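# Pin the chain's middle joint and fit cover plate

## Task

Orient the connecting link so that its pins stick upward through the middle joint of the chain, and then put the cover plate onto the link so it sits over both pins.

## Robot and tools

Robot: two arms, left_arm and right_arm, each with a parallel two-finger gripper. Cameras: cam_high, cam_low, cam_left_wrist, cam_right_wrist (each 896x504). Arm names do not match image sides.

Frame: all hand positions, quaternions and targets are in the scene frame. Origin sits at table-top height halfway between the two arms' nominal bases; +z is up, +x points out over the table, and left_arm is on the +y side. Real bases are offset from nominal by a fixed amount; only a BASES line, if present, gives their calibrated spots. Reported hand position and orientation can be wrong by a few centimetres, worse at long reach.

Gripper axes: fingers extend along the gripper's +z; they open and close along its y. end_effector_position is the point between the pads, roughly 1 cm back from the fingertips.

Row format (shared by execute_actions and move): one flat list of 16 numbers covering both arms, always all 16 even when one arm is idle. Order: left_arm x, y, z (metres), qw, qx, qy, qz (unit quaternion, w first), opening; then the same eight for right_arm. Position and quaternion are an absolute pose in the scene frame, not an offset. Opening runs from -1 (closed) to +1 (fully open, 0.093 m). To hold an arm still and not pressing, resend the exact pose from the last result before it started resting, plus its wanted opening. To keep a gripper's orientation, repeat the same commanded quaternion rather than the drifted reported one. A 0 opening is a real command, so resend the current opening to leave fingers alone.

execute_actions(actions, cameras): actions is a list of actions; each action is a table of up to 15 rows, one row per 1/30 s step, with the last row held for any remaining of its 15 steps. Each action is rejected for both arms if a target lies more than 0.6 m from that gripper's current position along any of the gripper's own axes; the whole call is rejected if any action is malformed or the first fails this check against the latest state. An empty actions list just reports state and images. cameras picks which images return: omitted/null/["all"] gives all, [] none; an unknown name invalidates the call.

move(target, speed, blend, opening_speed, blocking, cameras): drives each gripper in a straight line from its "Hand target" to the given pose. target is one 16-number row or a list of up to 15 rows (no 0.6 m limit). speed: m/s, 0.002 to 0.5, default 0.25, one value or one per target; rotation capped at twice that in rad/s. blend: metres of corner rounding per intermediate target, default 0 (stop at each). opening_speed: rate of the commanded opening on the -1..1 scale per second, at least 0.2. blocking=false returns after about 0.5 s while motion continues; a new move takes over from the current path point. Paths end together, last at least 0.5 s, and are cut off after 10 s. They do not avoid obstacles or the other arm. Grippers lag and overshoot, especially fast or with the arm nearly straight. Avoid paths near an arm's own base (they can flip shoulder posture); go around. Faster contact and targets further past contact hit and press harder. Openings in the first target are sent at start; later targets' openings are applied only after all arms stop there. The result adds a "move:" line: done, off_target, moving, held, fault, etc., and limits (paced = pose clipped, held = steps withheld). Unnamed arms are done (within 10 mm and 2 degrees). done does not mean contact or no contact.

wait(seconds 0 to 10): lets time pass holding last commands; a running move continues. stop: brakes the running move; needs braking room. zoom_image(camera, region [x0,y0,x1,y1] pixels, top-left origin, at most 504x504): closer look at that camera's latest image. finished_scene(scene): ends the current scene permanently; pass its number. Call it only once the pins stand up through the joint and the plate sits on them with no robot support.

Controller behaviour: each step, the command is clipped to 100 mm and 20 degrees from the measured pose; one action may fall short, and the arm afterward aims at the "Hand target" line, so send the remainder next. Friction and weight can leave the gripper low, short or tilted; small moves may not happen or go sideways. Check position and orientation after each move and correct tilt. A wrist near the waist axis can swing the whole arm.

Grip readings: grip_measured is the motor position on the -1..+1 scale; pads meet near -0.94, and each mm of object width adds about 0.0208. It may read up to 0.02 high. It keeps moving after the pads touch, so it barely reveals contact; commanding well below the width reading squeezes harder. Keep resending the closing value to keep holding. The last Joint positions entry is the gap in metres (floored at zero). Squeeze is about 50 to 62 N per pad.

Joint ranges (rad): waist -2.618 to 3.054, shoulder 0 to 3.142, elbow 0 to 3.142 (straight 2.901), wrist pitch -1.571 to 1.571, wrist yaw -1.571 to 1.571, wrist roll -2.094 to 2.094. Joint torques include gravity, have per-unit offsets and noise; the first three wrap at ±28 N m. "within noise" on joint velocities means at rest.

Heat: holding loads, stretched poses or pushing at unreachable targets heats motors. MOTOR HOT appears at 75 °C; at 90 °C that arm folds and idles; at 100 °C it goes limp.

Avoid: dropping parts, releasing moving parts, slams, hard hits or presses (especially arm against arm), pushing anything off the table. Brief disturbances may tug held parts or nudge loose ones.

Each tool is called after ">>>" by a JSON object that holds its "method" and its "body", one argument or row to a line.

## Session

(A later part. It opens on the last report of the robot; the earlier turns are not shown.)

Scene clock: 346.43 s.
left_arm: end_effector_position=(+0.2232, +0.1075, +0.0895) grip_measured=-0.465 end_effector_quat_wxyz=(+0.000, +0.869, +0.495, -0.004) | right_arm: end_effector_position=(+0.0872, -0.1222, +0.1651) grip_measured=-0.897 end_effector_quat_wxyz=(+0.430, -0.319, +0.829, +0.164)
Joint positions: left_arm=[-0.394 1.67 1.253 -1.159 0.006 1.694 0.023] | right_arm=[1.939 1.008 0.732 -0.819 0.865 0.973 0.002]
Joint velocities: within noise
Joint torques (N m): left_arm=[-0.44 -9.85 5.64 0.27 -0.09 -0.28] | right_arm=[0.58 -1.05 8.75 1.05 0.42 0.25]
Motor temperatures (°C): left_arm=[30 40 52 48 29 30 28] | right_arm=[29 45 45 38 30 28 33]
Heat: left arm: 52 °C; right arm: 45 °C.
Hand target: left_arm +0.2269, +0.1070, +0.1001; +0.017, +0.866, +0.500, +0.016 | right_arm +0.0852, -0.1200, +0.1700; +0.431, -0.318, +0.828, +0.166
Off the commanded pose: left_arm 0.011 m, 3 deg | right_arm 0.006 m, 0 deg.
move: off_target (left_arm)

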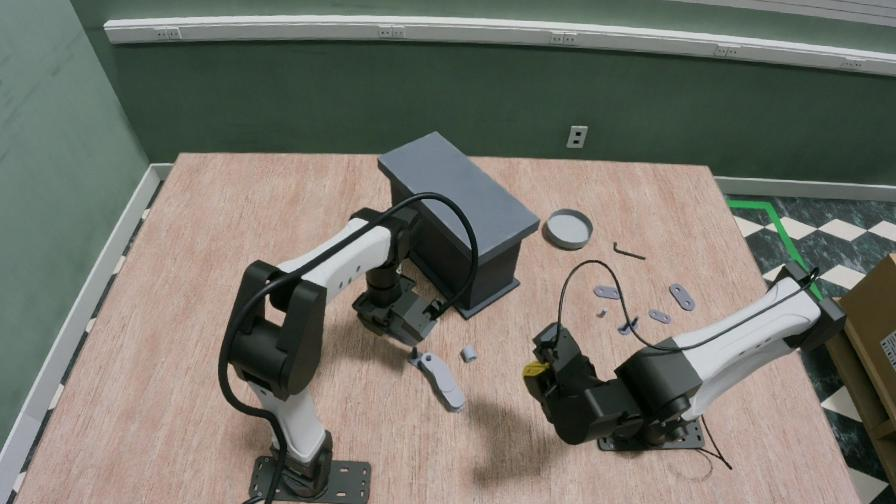

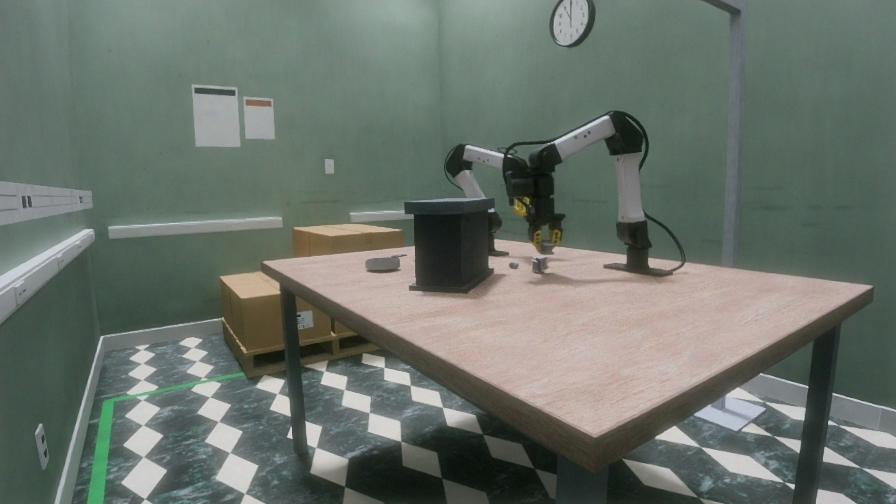

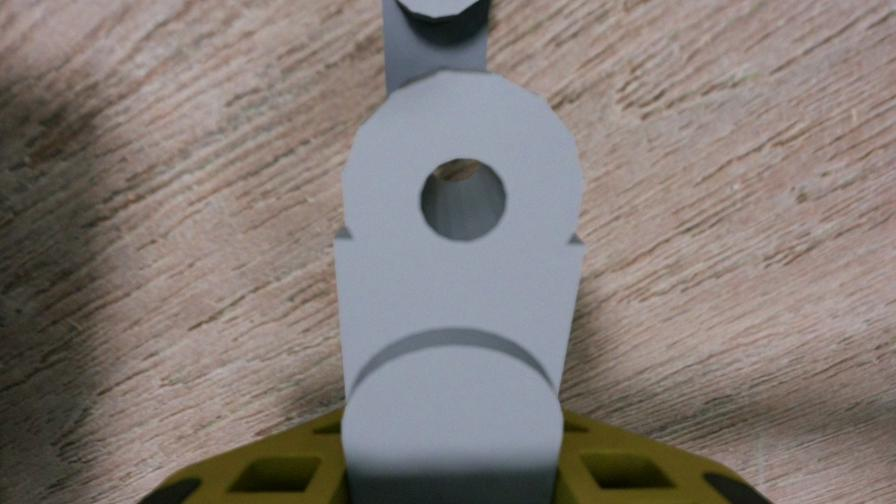

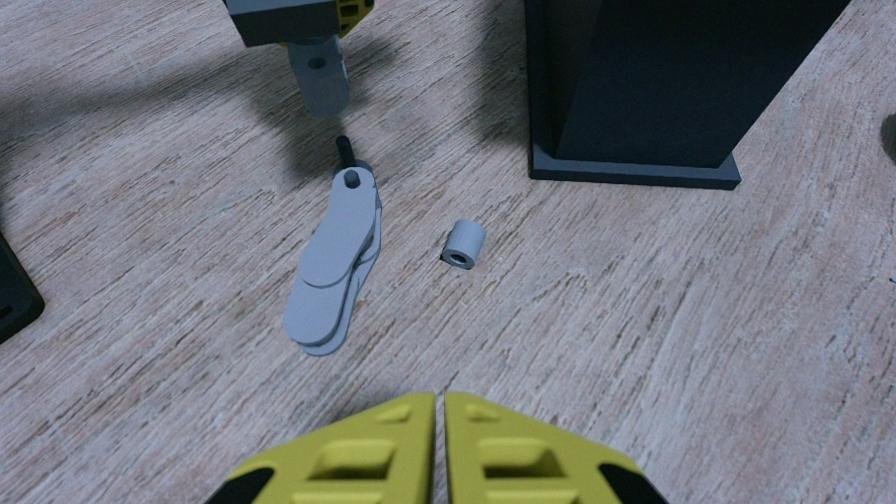

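>>> {"method": "move", "body": {
  "target": [0.2295,0.1035,0.078,0.019,0.866,0.5,0.018,-0.65,0.0851,-0.12,0.17,0.431,-0.318,0.828,0.166,-0.9],
  "speed": 0.05,
  "cameras": ["cam_left_wrist","cam_right_wrist"]
}}

>>> {"method": "zoom_image", "body": {
  "camera": "cam_right_wrist",
  "region": [240, 40, 440, 240]
}}

Scene clock: 348.73 s.
left_arm: end_effector_position=(+0.2256, +0.1050, +0.0739) grip_measured=-0.465 end_effector_quat_wxyz=(+0.011, +0.868, +0.496, +0.005) | right_arm: end_effector_position=(+0.0872, -0.1222, +0.1651) grip_measured=-0.897 end_effector_quat_wxyz=(+0.430, -0.319, +0.829, +0.164)
Joint positions: left_arm=[-0.399 1.67 1.19 -1.068 0.005 1.686 0.023] | right_arm=[1.939 1.008 0.732 -0.819 0.865 0.973 0.002]
Joint velocities: within noise
Joint torques (N m): left_arm=[-0.68 -7.6 5.68 0.37 -0.08 -0.19] | right_arm=[0.58 -1.05 8.75 1.05 0.42 0.25]
Motor temperatures (°C): left_arm=[30 41 52 48 29 30 29] | right_arm=[29 45 45 38 30 28 33]
Heat: left arm: 52 °C; right arm: 45 °C.
Hand target: left_arm +0.2294, +0.1035, +0.0781; +0.019, +0.866, +0.500, +0.018 | right_arm +0.0852, -0.1200, +0.1700; +0.431, -0.318, +0.828, +0.166
Off the commanded pose: left_arm 0.006 m, 2 deg | right_arm 0.006 m, 0 deg.
move: done
Images, in order (width x height): cam_left_wrist 896x504, cam_right_wrist 896x504.

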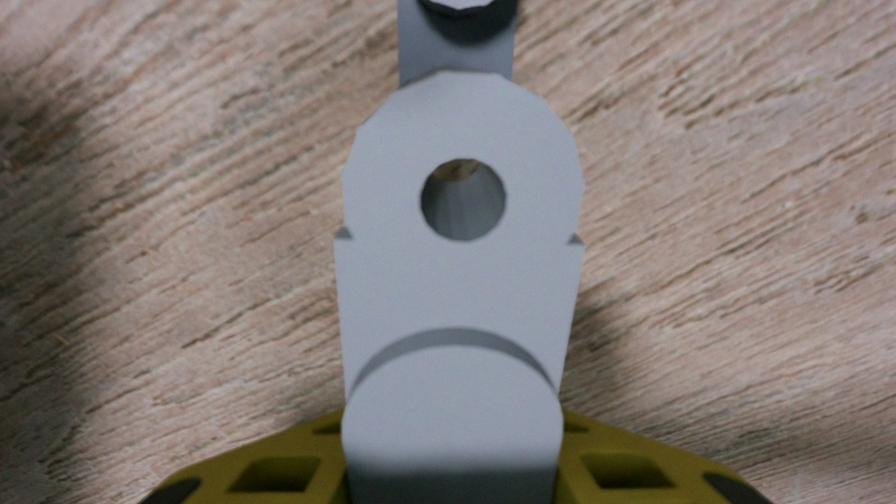

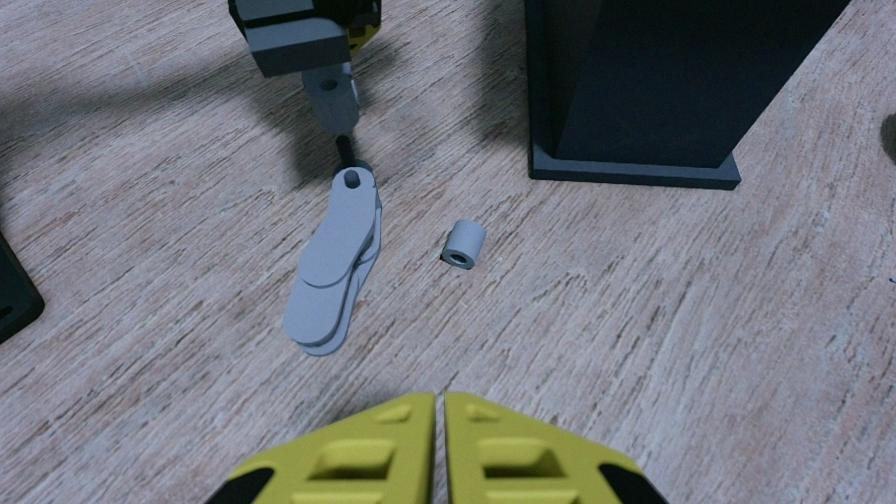

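Scaled by 2.520 from the camera's 896x504 image, which has a finer 1280x720 frame.

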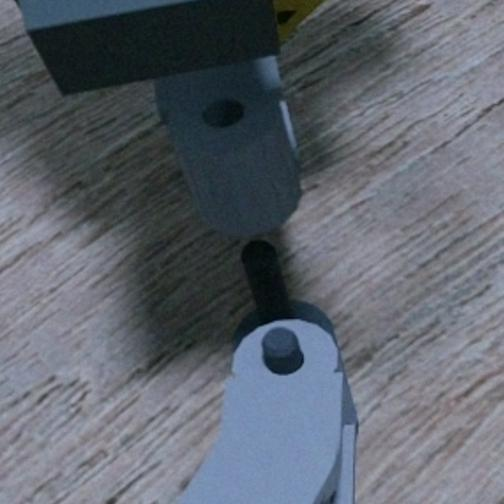

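>>> {"method": "move", "body": {
  "target": [0.228,0.1015,0.068,0.0165,0.866,0.5,0.0165,-0.65,0.0851,-0.12,0.17,0.431,-0.318,0.828,0.166,-0.9],
  "speed": 0.04,
  "cameras": ["cam_left_wrist","cam_right_wrist"]
}}

>>> {"method": "zoom_image", "body": {
  "camera": "cam_right_wrist",
  "region": [280, 60, 400, 180]
}}

Scene clock: 350.63 s.
left_arm: end_effector_position=(+0.2242, +0.1029, +0.0673) grip_measured=-0.465 end_effector_quat_wxyz=(+0.013, +0.868, +0.496, +0.006) | right_arm: end_effector_position=(+0.0872, -0.1222, +0.1651) grip_measured=-0.897 end_effector_quat_wxyz=(+0.430, -0.319, +0.829, +0.164)
Joint positions: left_arm=[-0.408 1.67 1.163 -1.035 0.005 1.678 0.023] | right_arm=[1.939 1.008 0.732 -0.819 0.865 0.973 0.002]
Joint velocities: within noise
Joint torques (N m): left_arm=[-0.64 -6.48 5.65 0.33 -0.07 -0.22] | right_arm=[0.58 -1.05 8.75 1.05 0.42 0.25]
Motor temperatures (°C): left_arm=[30 41 52 48 29 30 29] | right_arm=[29 44 45 38 30 28 33]
Heat: left arm: 52 °C; right arm: 45 °C.
Hand target: left_arm +0.2280, +0.1015, +0.0681; +0.017, +0.866, +0.500, +0.016 | right_arm +0.0852, -0.1200, +0.1700; +0.431, -0.318, +0.828, +0.166
Off the commanded pose: left_arm 0.004 m, 1 deg | right_arm 0.006 m, 0 deg.
move: done
Images, in order (width x height): cam_left_wrist 896x504, cam_right_wrist 896x504.

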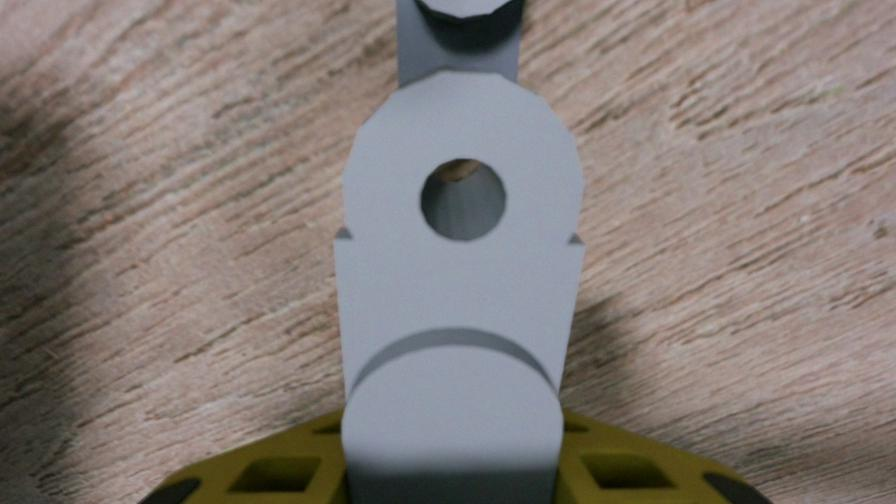

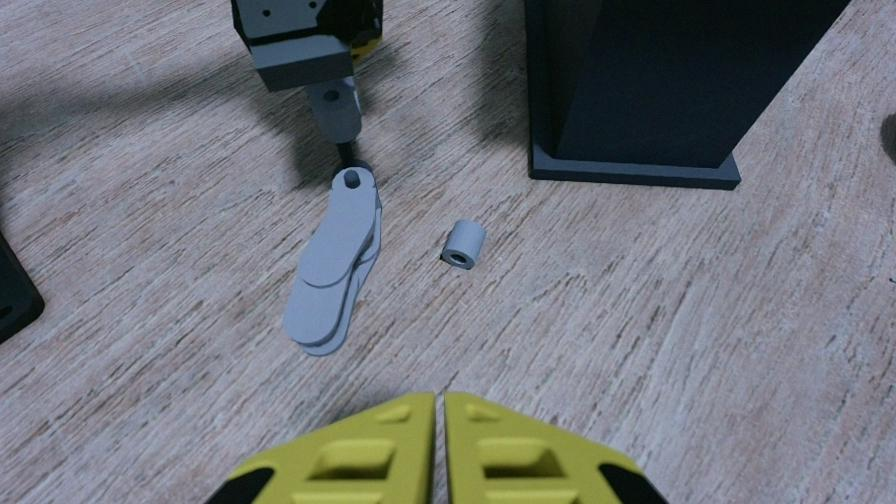

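Scaled by 4.200 from the camera's 896x504 image, which has a finer 1280x720 frame.

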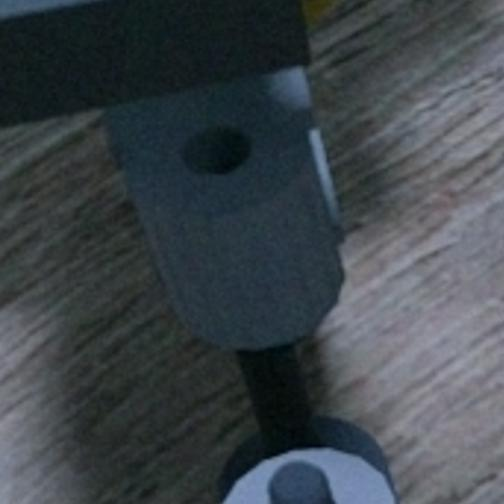

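>>> {"method": "zoom_image", "body": {
  "camera": "cam_left_wrist",
  "region": [380, 0, 560, 260]
}}

Scaled by 1.938 from the camera's 896x504 image, which has a finer 1280x720 frame.

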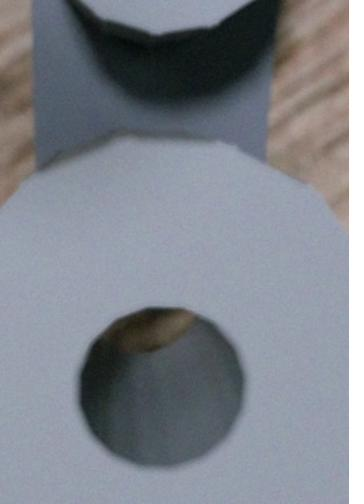

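>>> {"method": "move", "body": {
  "target": [
    [0.227,0.0998,0.066,0.0115,0.866,0.5,0.0078,-0.65,0.0851,-0.12,0.17,0.431,-0.318,0.828,0.166,-0.9],
    [0.227,0.0998,0.054,0.0115,0.866,0.5,0.0078,-0.65,0.0851,-0.12,0.17,0.431,-0.318,0.828,0.166,-0.9]
  ],
  "speed": 0.03,
  "cameras": ["cam_left_wrist","cam_right_wrist"]
}}

>>> {"method": "zoom_image", "body": {
  "camera": "cam_left_wrist",
  "region": [380, 0, 560, 260]
}}

>>> {"method": "zoom_image", "body": {
  "camera": "cam_right_wrist",
  "region": [280, 60, 400, 180]
}}

Scene clock: 355.73 s.
left_arm: end_effector_position=(+0.2249, +0.1021, +0.0593) grip_measured=-0.465 end_effector_quat_wxyz=(+0.012, +0.868, +0.497, +0.004) | right_arm: end_effector_position=(+0.0872, -0.1222, +0.1651) grip_measured=-0.897 end_effector_quat_wxyz=(+0.430, -0.319, +0.829, +0.164)
Joint positions: left_arm=[-0.408 1.686 1.148 -1.009 0.007 1.676 0.023] | right_arm=[1.939 1.008 0.732 -0.819 0.865 0.973 0.002]
Joint velocities: within noise
Joint torques (N m): left_arm=[-0.81 -5.26 4.93 0.42 -0.02 -0.21] | right_arm=[0.59 -1.03 8.73 1.05 0.42 0.25]
Motor temperatures (°C): left_arm=[30 41 53 47 29 30 29] | right_arm=[29 44 45 37 30 28 33]
Heat: left arm: 53 °C; right arm: 45 °C.
Hand target: left_arm +0.2269, +0.0999, +0.0541; +0.011, +0.866, +0.500, +0.008 | right_arm +0.0852, -0.1200, +0.1700; +0.431, -0.318, +0.828, +0.166
Off the commanded pose: left_arm 0.006 m, 1 deg | right_arm 0.006 m, 0 deg.
move: done
Images, in order (width x height): cam_left_wrist 896x504, cam_right_wrist 896x504.

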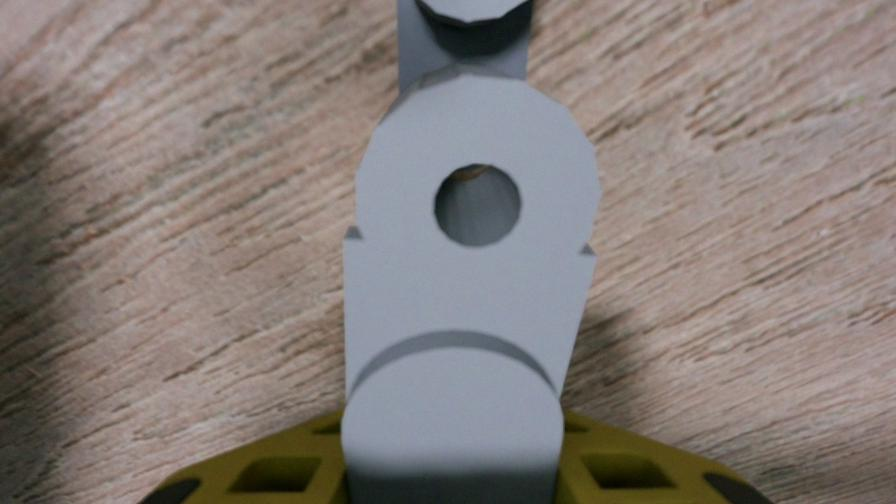

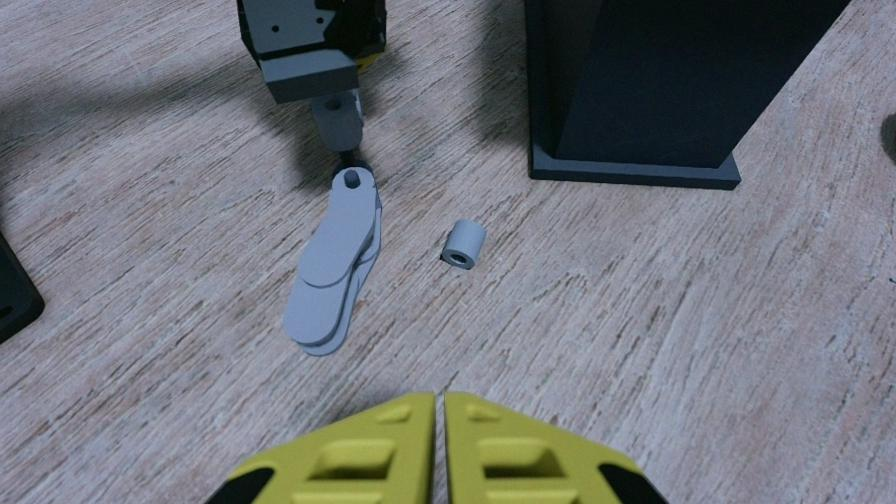

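Scaled by 1.938 from the camera's 896x504 image, which has a finer 1280x720 frame.

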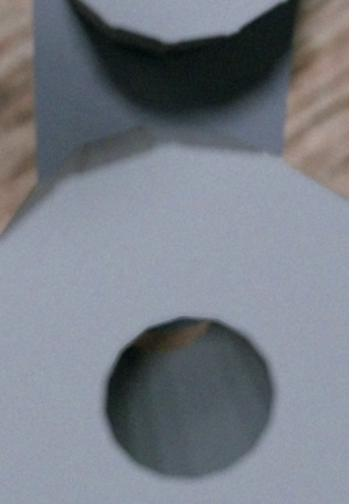

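Scaled by 4.200 from the camera's 896x504 image, which has a finer 1280x720 frame.

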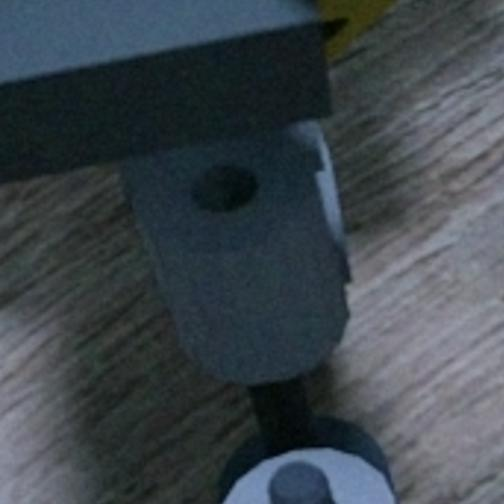

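>>> {"method": "move", "body": {
  "target": [0.227,0.0998,0.048,0.0115,0.866,0.5,0.0078,-0.65,0.0851,-0.12,0.17,0.431,-0.318,0.828,0.166,-0.9],
  "speed": 0.03,
  "cameras": ["cam_left_wrist","cam_right_wrist"]
}}

>>> {"method": "zoom_image", "body": {
  "camera": "cam_left_wrist",
  "region": [380, 0, 560, 260]
}}

>>> {"method": "zoom_image", "body": {
  "camera": "cam_right_wrist",
  "region": [280, 60, 400, 180]
}}

Scene clock: 357.57 s.
left_arm: end_effector_position=(+0.2240, +0.1025, +0.0496) grip_measured=-0.465 end_effector_quat_wxyz=(+0.009, +0.868, +0.497, +0.002) | right_arm: end_effector_position=(+0.0872, -0.1222, +0.1651) grip_measured=-0.897 end_effector_quat_wxyz=(+0.430, -0.319, +0.829, +0.164)
Joint positions: left_arm=[-0.408 1.699 1.122 -0.976 0.007 1.675 0.023] | right_arm=[1.939 1.008 0.732 -0.819 0.865 0.973 0.002]
Joint velocities: within noise
Joint torques (N m): left_arm=[-0.81 -5.82 5.63 0.35 -0.03 -0.2] | right_arm=[0.58 -1.03 8.72 1.05 0.42 0.25]
Motor temperatures (°C): left_arm=[30 41 52 47 29 30 29] | right_arm=[29 43 45 37 30 28 33]
Heat: left arm: 52 °C; right arm: 45 °C.
Hand target: left_arm +0.2269, +0.0998, +0.0481; +0.012, +0.866, +0.500, +0.008 | right_arm +0.0852, -0.1200, +0.1700; +0.431, -0.318, +0.828, +0.166
Off the commanded pose: left_arm 0.004 m, 1 deg | right_arm 0.006 m, 0 deg.
move: done
Images, in order (width x height): cam_left_wrist 896x504, cam_right_wrist 896x504.

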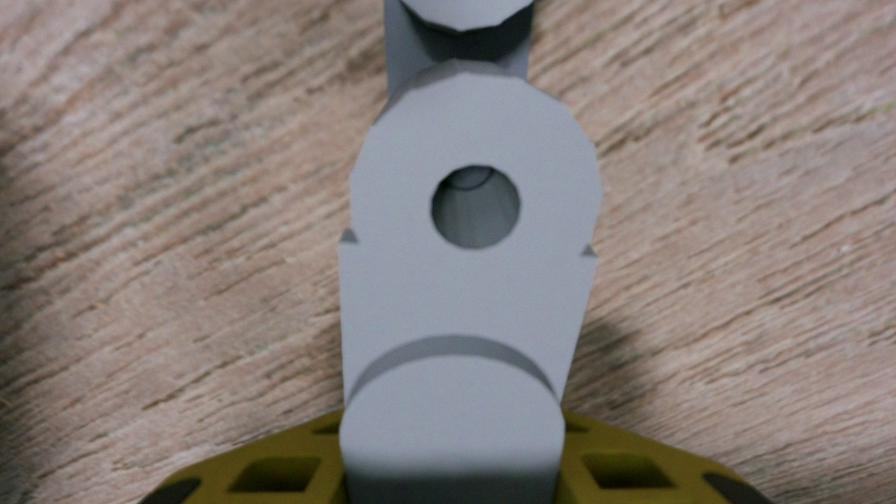

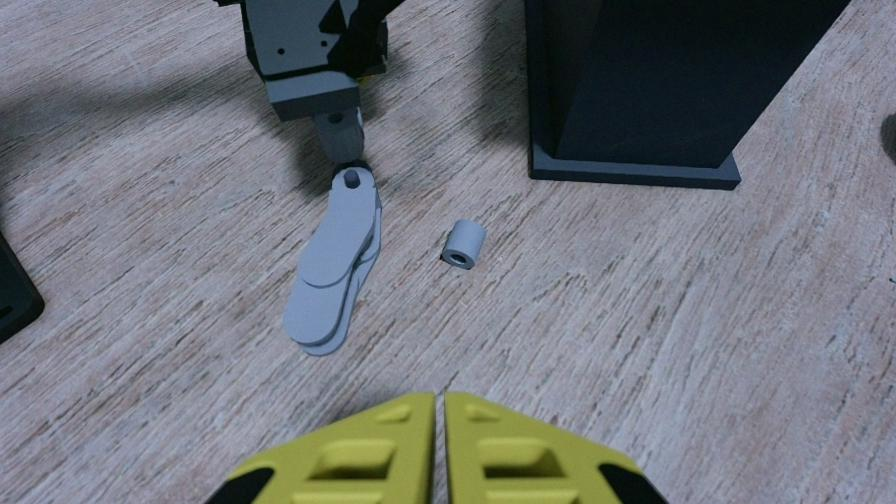

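Scaled by 1.938 from the camera's 896x504 image, which has a finer 1280x720 frame.

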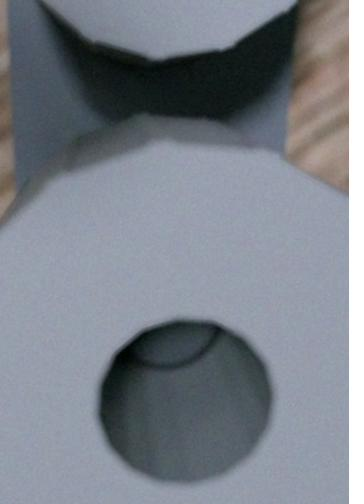

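Scaled by 4.200 from the camera's 896x504 image, which has a finer 1280x720 frame.

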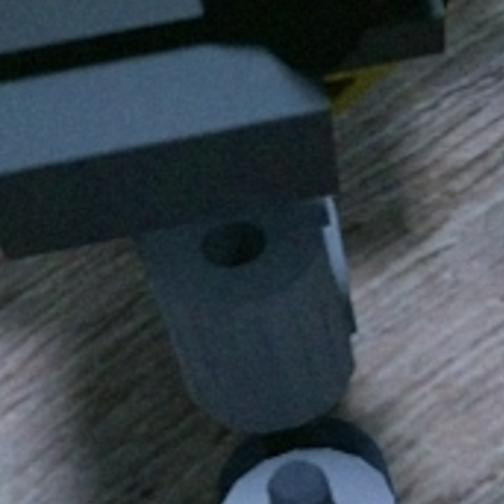

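>>> {"method": "move", "body": {
  "target": [
    [0.2265,0.0998,0.036,0.0115,0.866,0.5,0.0078,-0.65,0.0851,-0.12,0.17,0.431,-0.318,0.828,0.166,-0.9],
    [0.2265,0.0998,0.022,0.0115,0.866,0.5,0.0078,-0.65,0.0851,-0.12,0.17,0.431,-0.318,0.828,0.166,-0.9]
  ],
  "speed": 0.03,
  "cameras": ["cam_left_wrist","cam_right_wrist"]
}}

>>> {"method": "zoom_image", "body": {
  "camera": "cam_right_wrist",
  "region": [260, 60, 420, 220]
}}

Scene clock: 359.47 s.
left_arm: end_effector_position=(+0.2233, +0.1019, +0.0248) grip_measured=-0.465 end_effector_quat_wxyz=(+0.009, +0.868, +0.496, +0.002) | right_arm: end_effector_position=(+0.0872, -0.1222, +0.1651) grip_measured=-0.897 end_effector_quat_wxyz=(+0.430, -0.319, +0.829, +0.164)
Joint positions: left_arm=[-0.41 1.734 1.057 -0.875 0.007 1.675 0.023] | right_arm=[1.939 1.008 0.732 -0.819 0.865 0.973 0.002]
Joint velocities: within noise
Joint torques (N m): left_arm=[-0.66 -5.68 5.26 0.4 -0.02 -0.21] | right_arm=[0.59 -1.02 8.73 1.05 0.42 0.25]
Motor temperatures (°C): left_arm=[30 41 52 47 29 30 29] | right_arm=[29 43 46 37 30 28 33]
Heat: left arm: 52 °C; right arm: 46 °C.
Hand target: left_arm +0.2264, +0.0998, +0.0220; +0.011, +0.866, +0.500, +0.008 | right_arm +0.0852, -0.1200, +0.1700; +0.431, -0.318, +0.828, +0.166
Off the commanded pose: left_arm 0.005 m, 1 deg | right_arm 0.006 m, 0 deg.
move: done
Images, in order (width x height): cam_left_wrist 896x504, cam_right_wrist 896x504.

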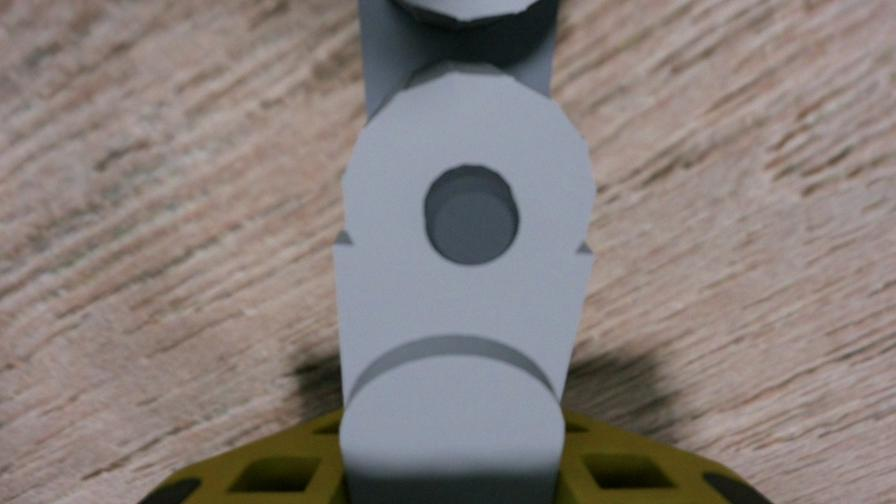

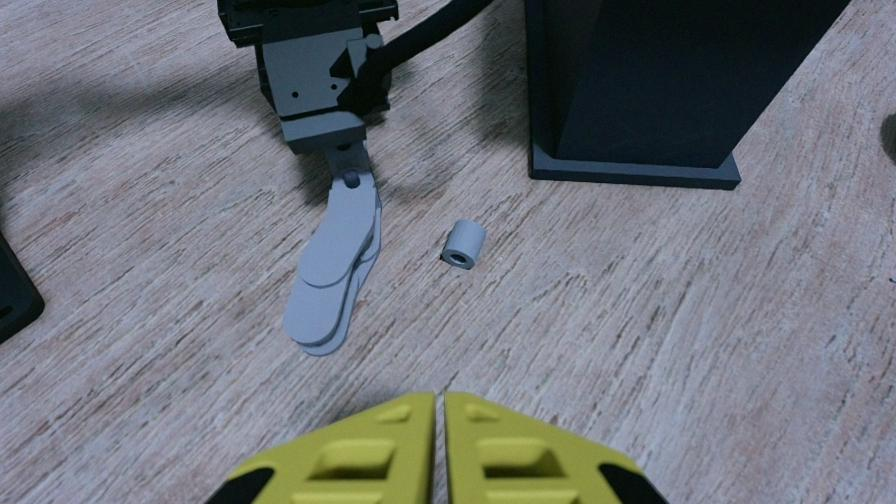

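Scaled by 3.150 from the camera's 896x504 image, which has a finer 1280x720 frame.

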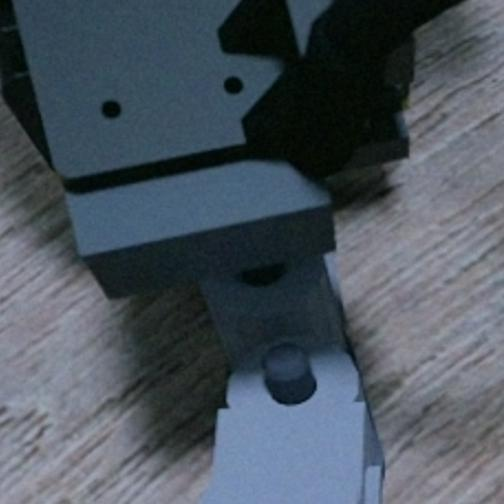

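>>> {"method": "zoom_image", "body": {
  "camera": "cam_left_wrist",
  "region": [340, 0, 600, 300]
}}

Scaled by 1.680 from the camera's 896x504 image, which has a finer 1280x720 frame.

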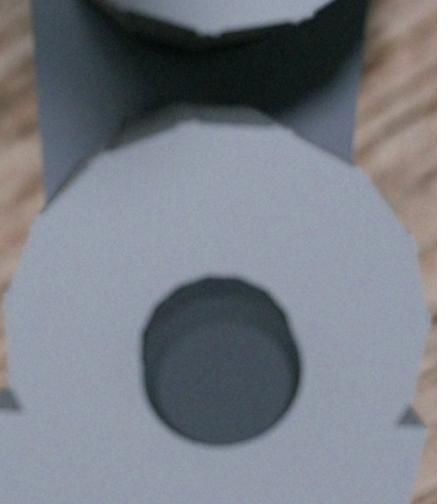

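>>> {"method": "move", "body": {
  "target": [
    [0.2265,0.0998,0.021,0.0115,0.866,0.5,0.0078,-0.25,0.0851,-0.12,0.17,0.431,-0.318,0.828,0.166,-0.9],
    [0.226,0.101,0.12,0.0115,0.866,0.5,0.0078,-0.25,0.0851,-0.12,0.17,0.431,-0.318,0.828,0.166,-0.9]
  ],
  "speed": 0.06,
  "opening_speed": 0.6
}}

>>> {"method": "zoom_image", "body": {
  "camera": "cam_right_wrist",
  "region": [240, 0, 440, 220]
}}

Scene clock: 363.87 s.
left_arm: end_effector_position=(+0.2257, +0.1008, +0.1093) grip_measured=-0.251 end_effector_quat_wxyz=(+0.005, +0.868, +0.497, -0.001) | right_arm: end_effector_position=(+0.0872, -0.1222, +0.1651) grip_measured=-0.897 end_effector_quat_wxyz=(+0.430, -0.319, +0.829, +0.164)
Joint positions: left_arm=[-0.41 1.669 1.331 -1.227 0.007 1.675 0.033] | right_arm=[1.939 1.008 0.732 -0.819 0.865 0.973 0.002]
Joint velocities: within noise
Joint torques (N m): left_arm=[-0.4 -8.42 7.21 0.01 -0.02 -0.17] | right_arm=[0.58 -1.03 8.73 1.05 0.42 0.25]
Motor temperatures (°C): left_arm=[30 42 52 46 29 30 29] | right_arm=[29 43 46 37 30 28 33]
Heat: left arm: 52 °C; right arm: 46 °C.
Hand target: left_arm +0.2259, +0.1010, +0.1198; +0.012, +0.866, +0.500, +0.008 | right_arm +0.0852, -0.1200, +0.1700; +0.431, -0.318, +0.828, +0.166
Off the commanded pose: left_arm 0.011 m, 1 deg | right_arm 0.006 m, 0 deg.
move: off_target (left_arm)

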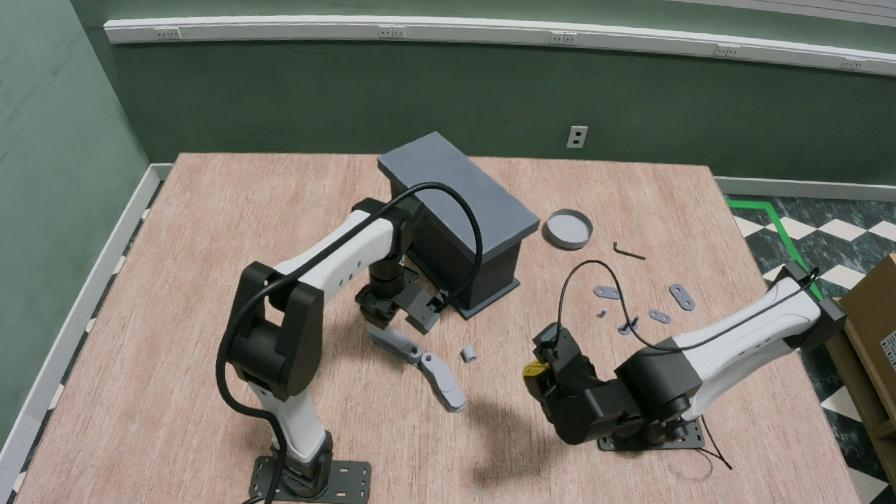

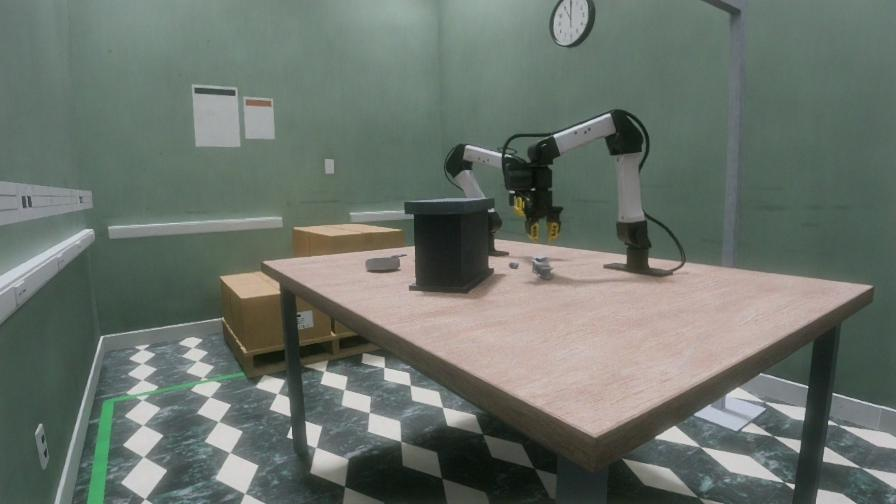

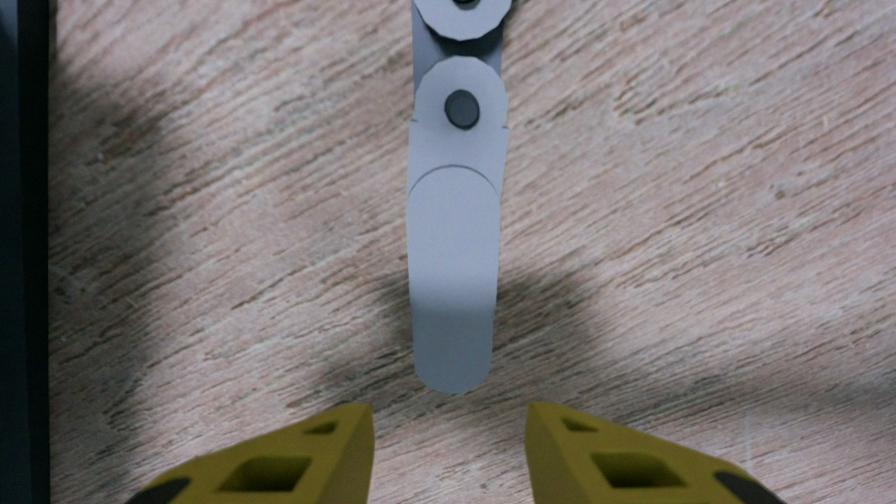

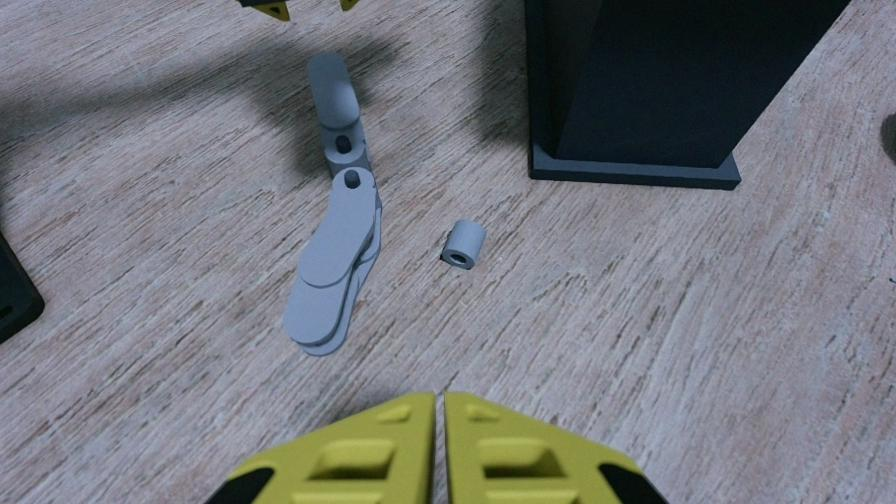

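Scaled by 2.291 from the camera's 896x504 image, which has a finer 1280x720 frame.

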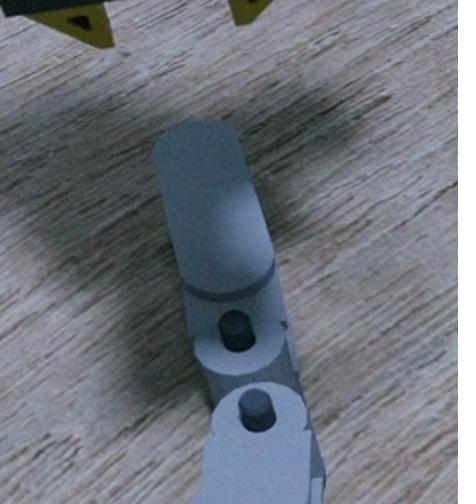

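>>> {"method": "move", "body": {
  "target": [
    [0.18,0.13,0.18,0.2,0.62,0.755,-0.08,-0.5,0.15,-0.25,0.20,0.35,-0.16,0.92,0.06,0.0],
    [0.085,0.12,0.17,0.4310,0.3179,0.8281,-0.1655,-0.9,0.27,-0.32,0.18,0.2588,0,0.9659,0,0.0]
  ],
  "speed": 0.25,
  "blend": [0.04,0]
}}

Scene clock: 369.33 s.
left_arm: end_effector_position=(+0.0835, +0.1195, +0.1707) grip_measured=-0.899 end_effector_quat_wxyz=(+0.427, +0.324, +0.828, -0.167) | right_arm: end_effector_position=(+0.2652, -0.3215, +0.1735) grip_measured=-0.003 end_effector_quat_wxyz=(+0.252, +0.001, +0.968, -0.006)
Joint positions: left_arm=[-0.417 0.223 0.576 -0.995 0.253 0.185 0.002] | right_arm=[0.346 0.959 0.945 -1.075 0.173 0.296 0.045]
Joint velocities: within noise
Joint torques (N m): left_arm=[-0.69 2.21 5.33 1.96 -0.02 -0.23] | right_arm=[-0.66 -0.73 8.68 1.4 -0.08 0.07]
Motor temperatures (°C): left_arm=[30 41 52 47 29 30 29] | right_arm=[29 42 46 37 30 28 33]
Heat: left arm: 52 °C; right arm: 46 °C.
Hand target: left_arm +0.0850, +0.1201, +0.1700; +0.431, +0.318, +0.828, -0.166 | right_arm +0.2699, -0.3201, +0.1800; +0.259, +0.000, +0.966, +0.000
Off the commanded pose: left_arm 0.002 m, 1 deg | right_arm 0.008 m, 1 deg.
move: done

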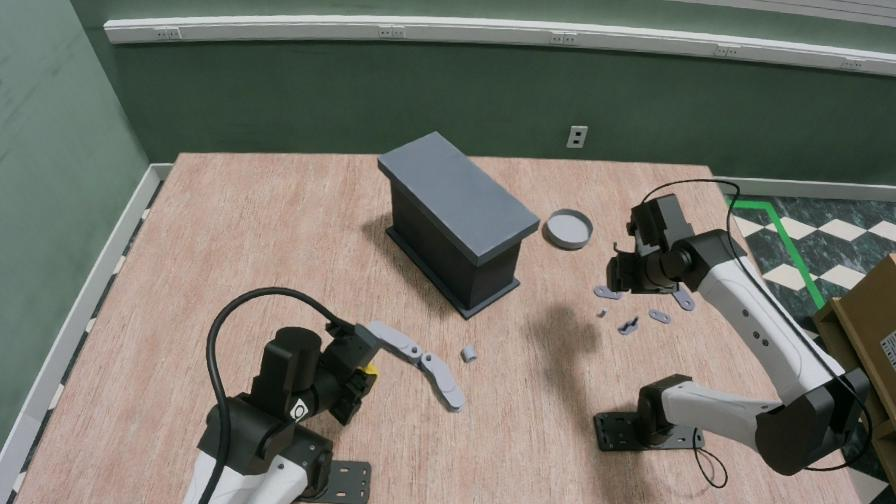

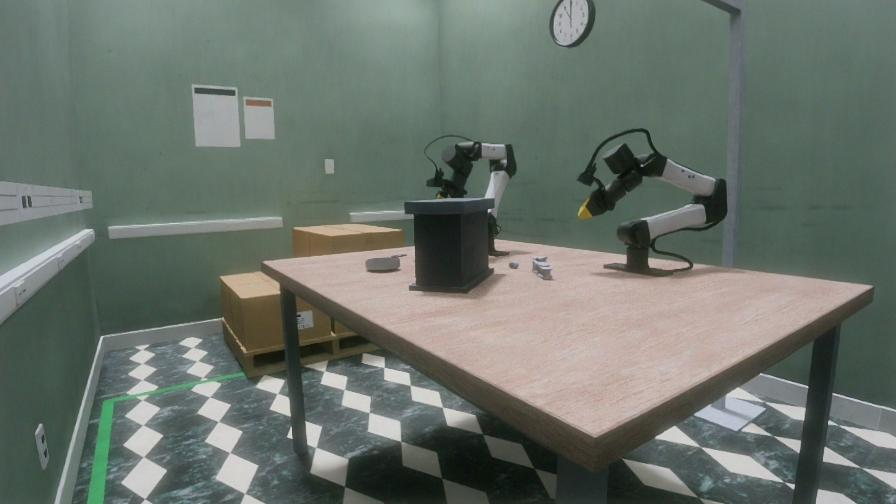

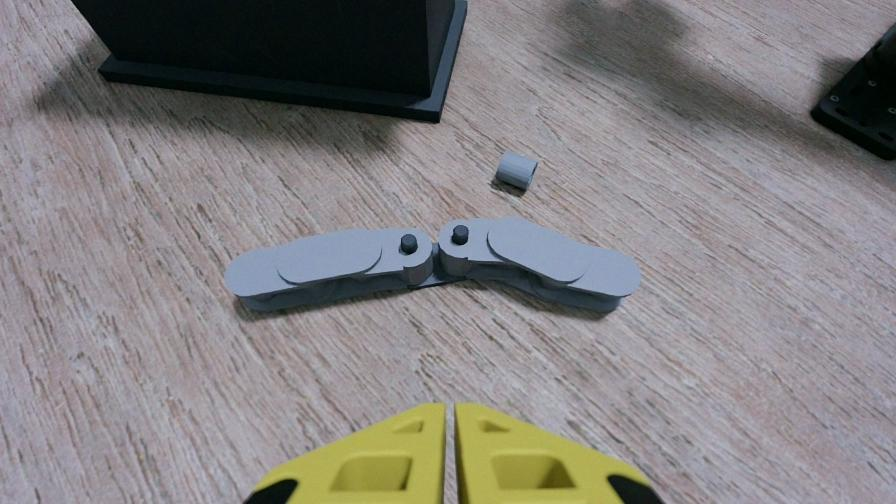

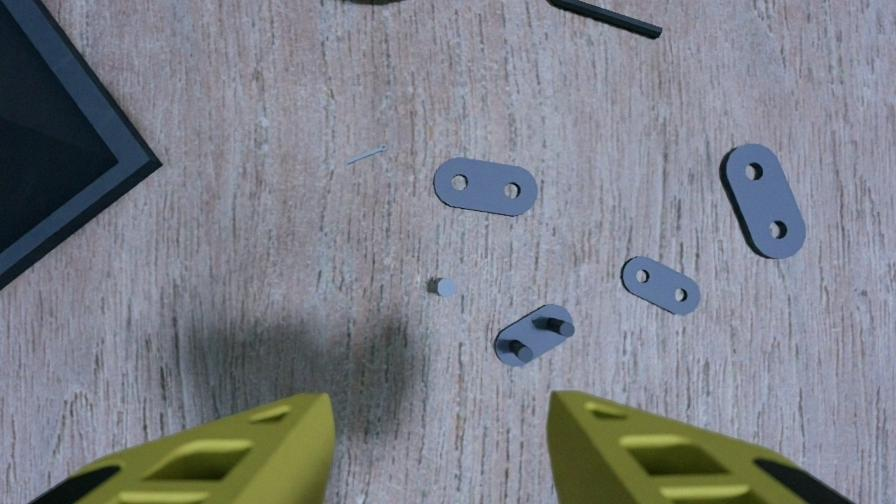

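>>> {"method": "move", "body": {
  "target": [0.085,0.12,0.17,0.4310,0.3179,0.8281,-0.1655,-0.9,0.355,-0.348,0.08,0,-0.6561,0.7547,0,0.0],
  "speed": 0.15,
  "cameras": ["cam_high","cam_right_wrist"]
}}

Scene clock: 378.00 s.
left_arm: end_effector_position=(+0.0836, +0.1195, +0.1709) grip_measured=-0.899 end_effector_quat_wxyz=(+0.427, +0.324, +0.828, -0.167) | right_arm: end_effector_position=(+0.3526, -0.3465, +0.0813) grip_measured=-0.002 end_effector_quat_wxyz=(+0.009, -0.652, +0.758, +0.000)
Joint positions: left_arm=[-0.417 0.223 0.576 -0.994 0.253 0.185 0.002] | right_arm=[0.074 1.722 1.279 -1.113 -0.011 -1.355 0.045]
Joint velocities: within noise
Joint torques (N m): left_arm=[-0.69 2.19 5.3 1.96 -0.05 -0.21] | right_arm=[0.01 -6.35 7.84 0.3 -0.07 0.07]
Motor temperatures (°C): left_arm=[30 40 52 48 29 30 29] | right_arm=[29 42 46 37 30 28 33]
Heat: left arm: 52 °C; right arm: 46 °C.
Hand target: left_arm +0.0850, +0.1200, +0.1700; +0.431, +0.318, +0.828, -0.166 | right_arm +0.3550, -0.3480, +0.0800; +0.000, -0.656, +0.755, +0.000
Off the commanded pose: left_arm 0.002 m, 1 deg | right_arm 0.003 m, 1 deg.
move: done
Images, in order (width x height): cam_high 896x504, cam_right_wrist 896x504.

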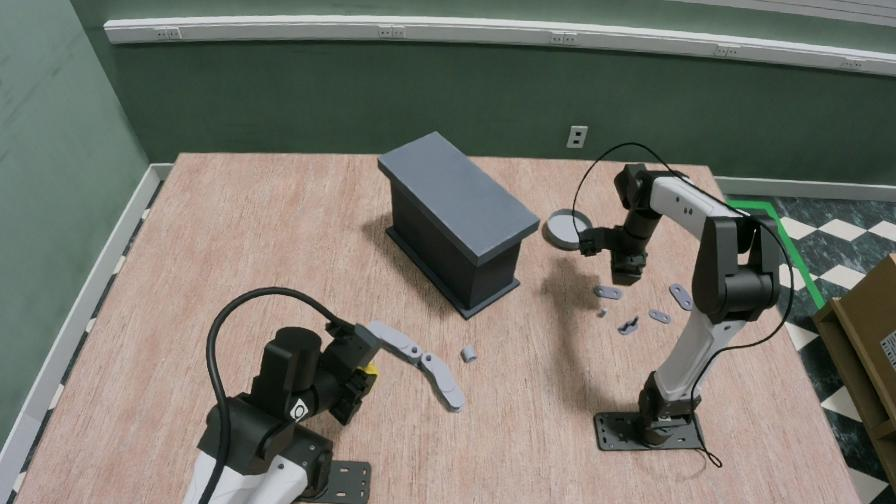

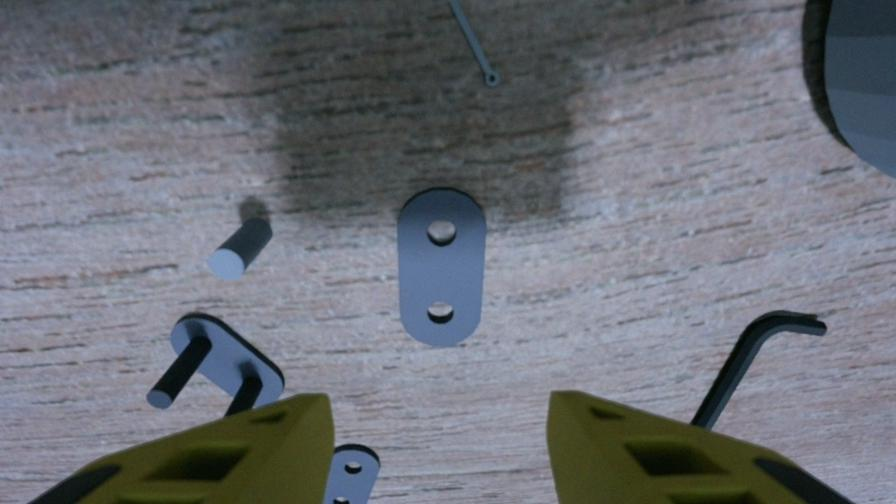

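>>> {"method": "move", "body": {
  "target": [
    [0.085,0.12,0.17,0.4310,0.3179,0.8281,-0.1655,-0.9,0.3534,-0.3489,0.04,-0.009,-0.6428,0.7660,0,0.0],
    [0.085,0.12,0.17,0.4310,0.3179,0.8281,-0.1655,-0.9,0.3534,-0.3489,0.014,-0.009,-0.6428,0.7660,0,0.0]
  ],
  "speed": [0.08,0.03],
  "cameras": ["cam_right_wrist"]
}}

Scene clock: 380.87 s.
left_arm: end_effector_position=(+0.0837, +0.1195, +0.1709) grip_measured=-0.899 end_effector_quat_wxyz=(+0.427, +0.324, +0.828, -0.167) | right_arm: end_effector_position=(+0.3565, -0.3481, +0.0233) grip_measured=-0.002 end_effector_quat_wxyz=(+0.004, -0.645, +0.764, -0.003)
Joint positions: left_arm=[-0.417 0.223 0.576 -0.994 0.252 0.185 0.002] | right_arm=[0.074 1.809 1.143 -0.896 0 -1.336 0.045]
Joint velocities: within noise
Joint torques (N m): left_arm=[-0.68 2.19 5.31 1.96 -0.05 -0.21] | right_arm=[0.24 -6.78 4.82 0.5 -0.06 0.25]
Motor temperatures (°C): left_arm=[30 40 51 49 29 30 28] | right_arm=[29 42 45 36 30 28 33]
Heat: left arm: 51 °C; right arm: 45 °C.
Hand target: left_arm +0.0850, +0.1201, +0.1700; +0.431, +0.318, +0.828, -0.166 | right_arm +0.3531, -0.3490, +0.0143; -0.009, -0.643, +0.766, +0.000
Off the commanded pose: left_arm 0.002 m, 1 deg | right_arm 0.010 m, 1 deg.
move: done
Images, in order (width x height): cam_right_wrist 896x504.

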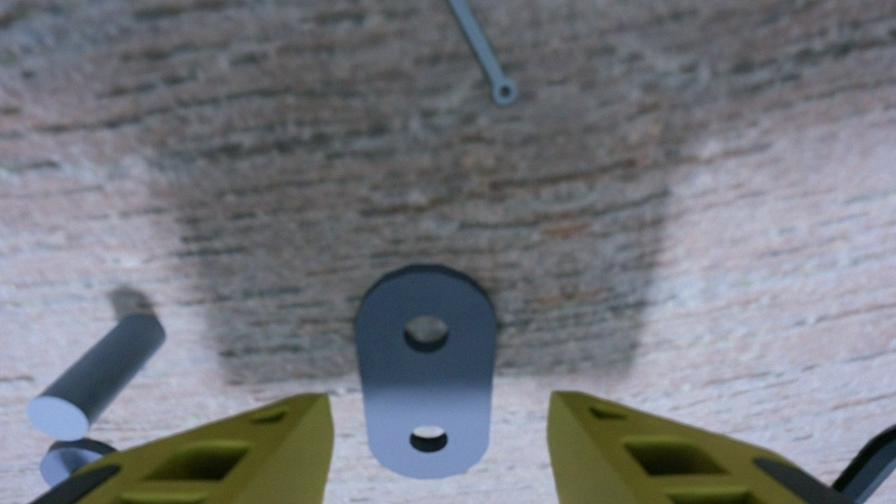

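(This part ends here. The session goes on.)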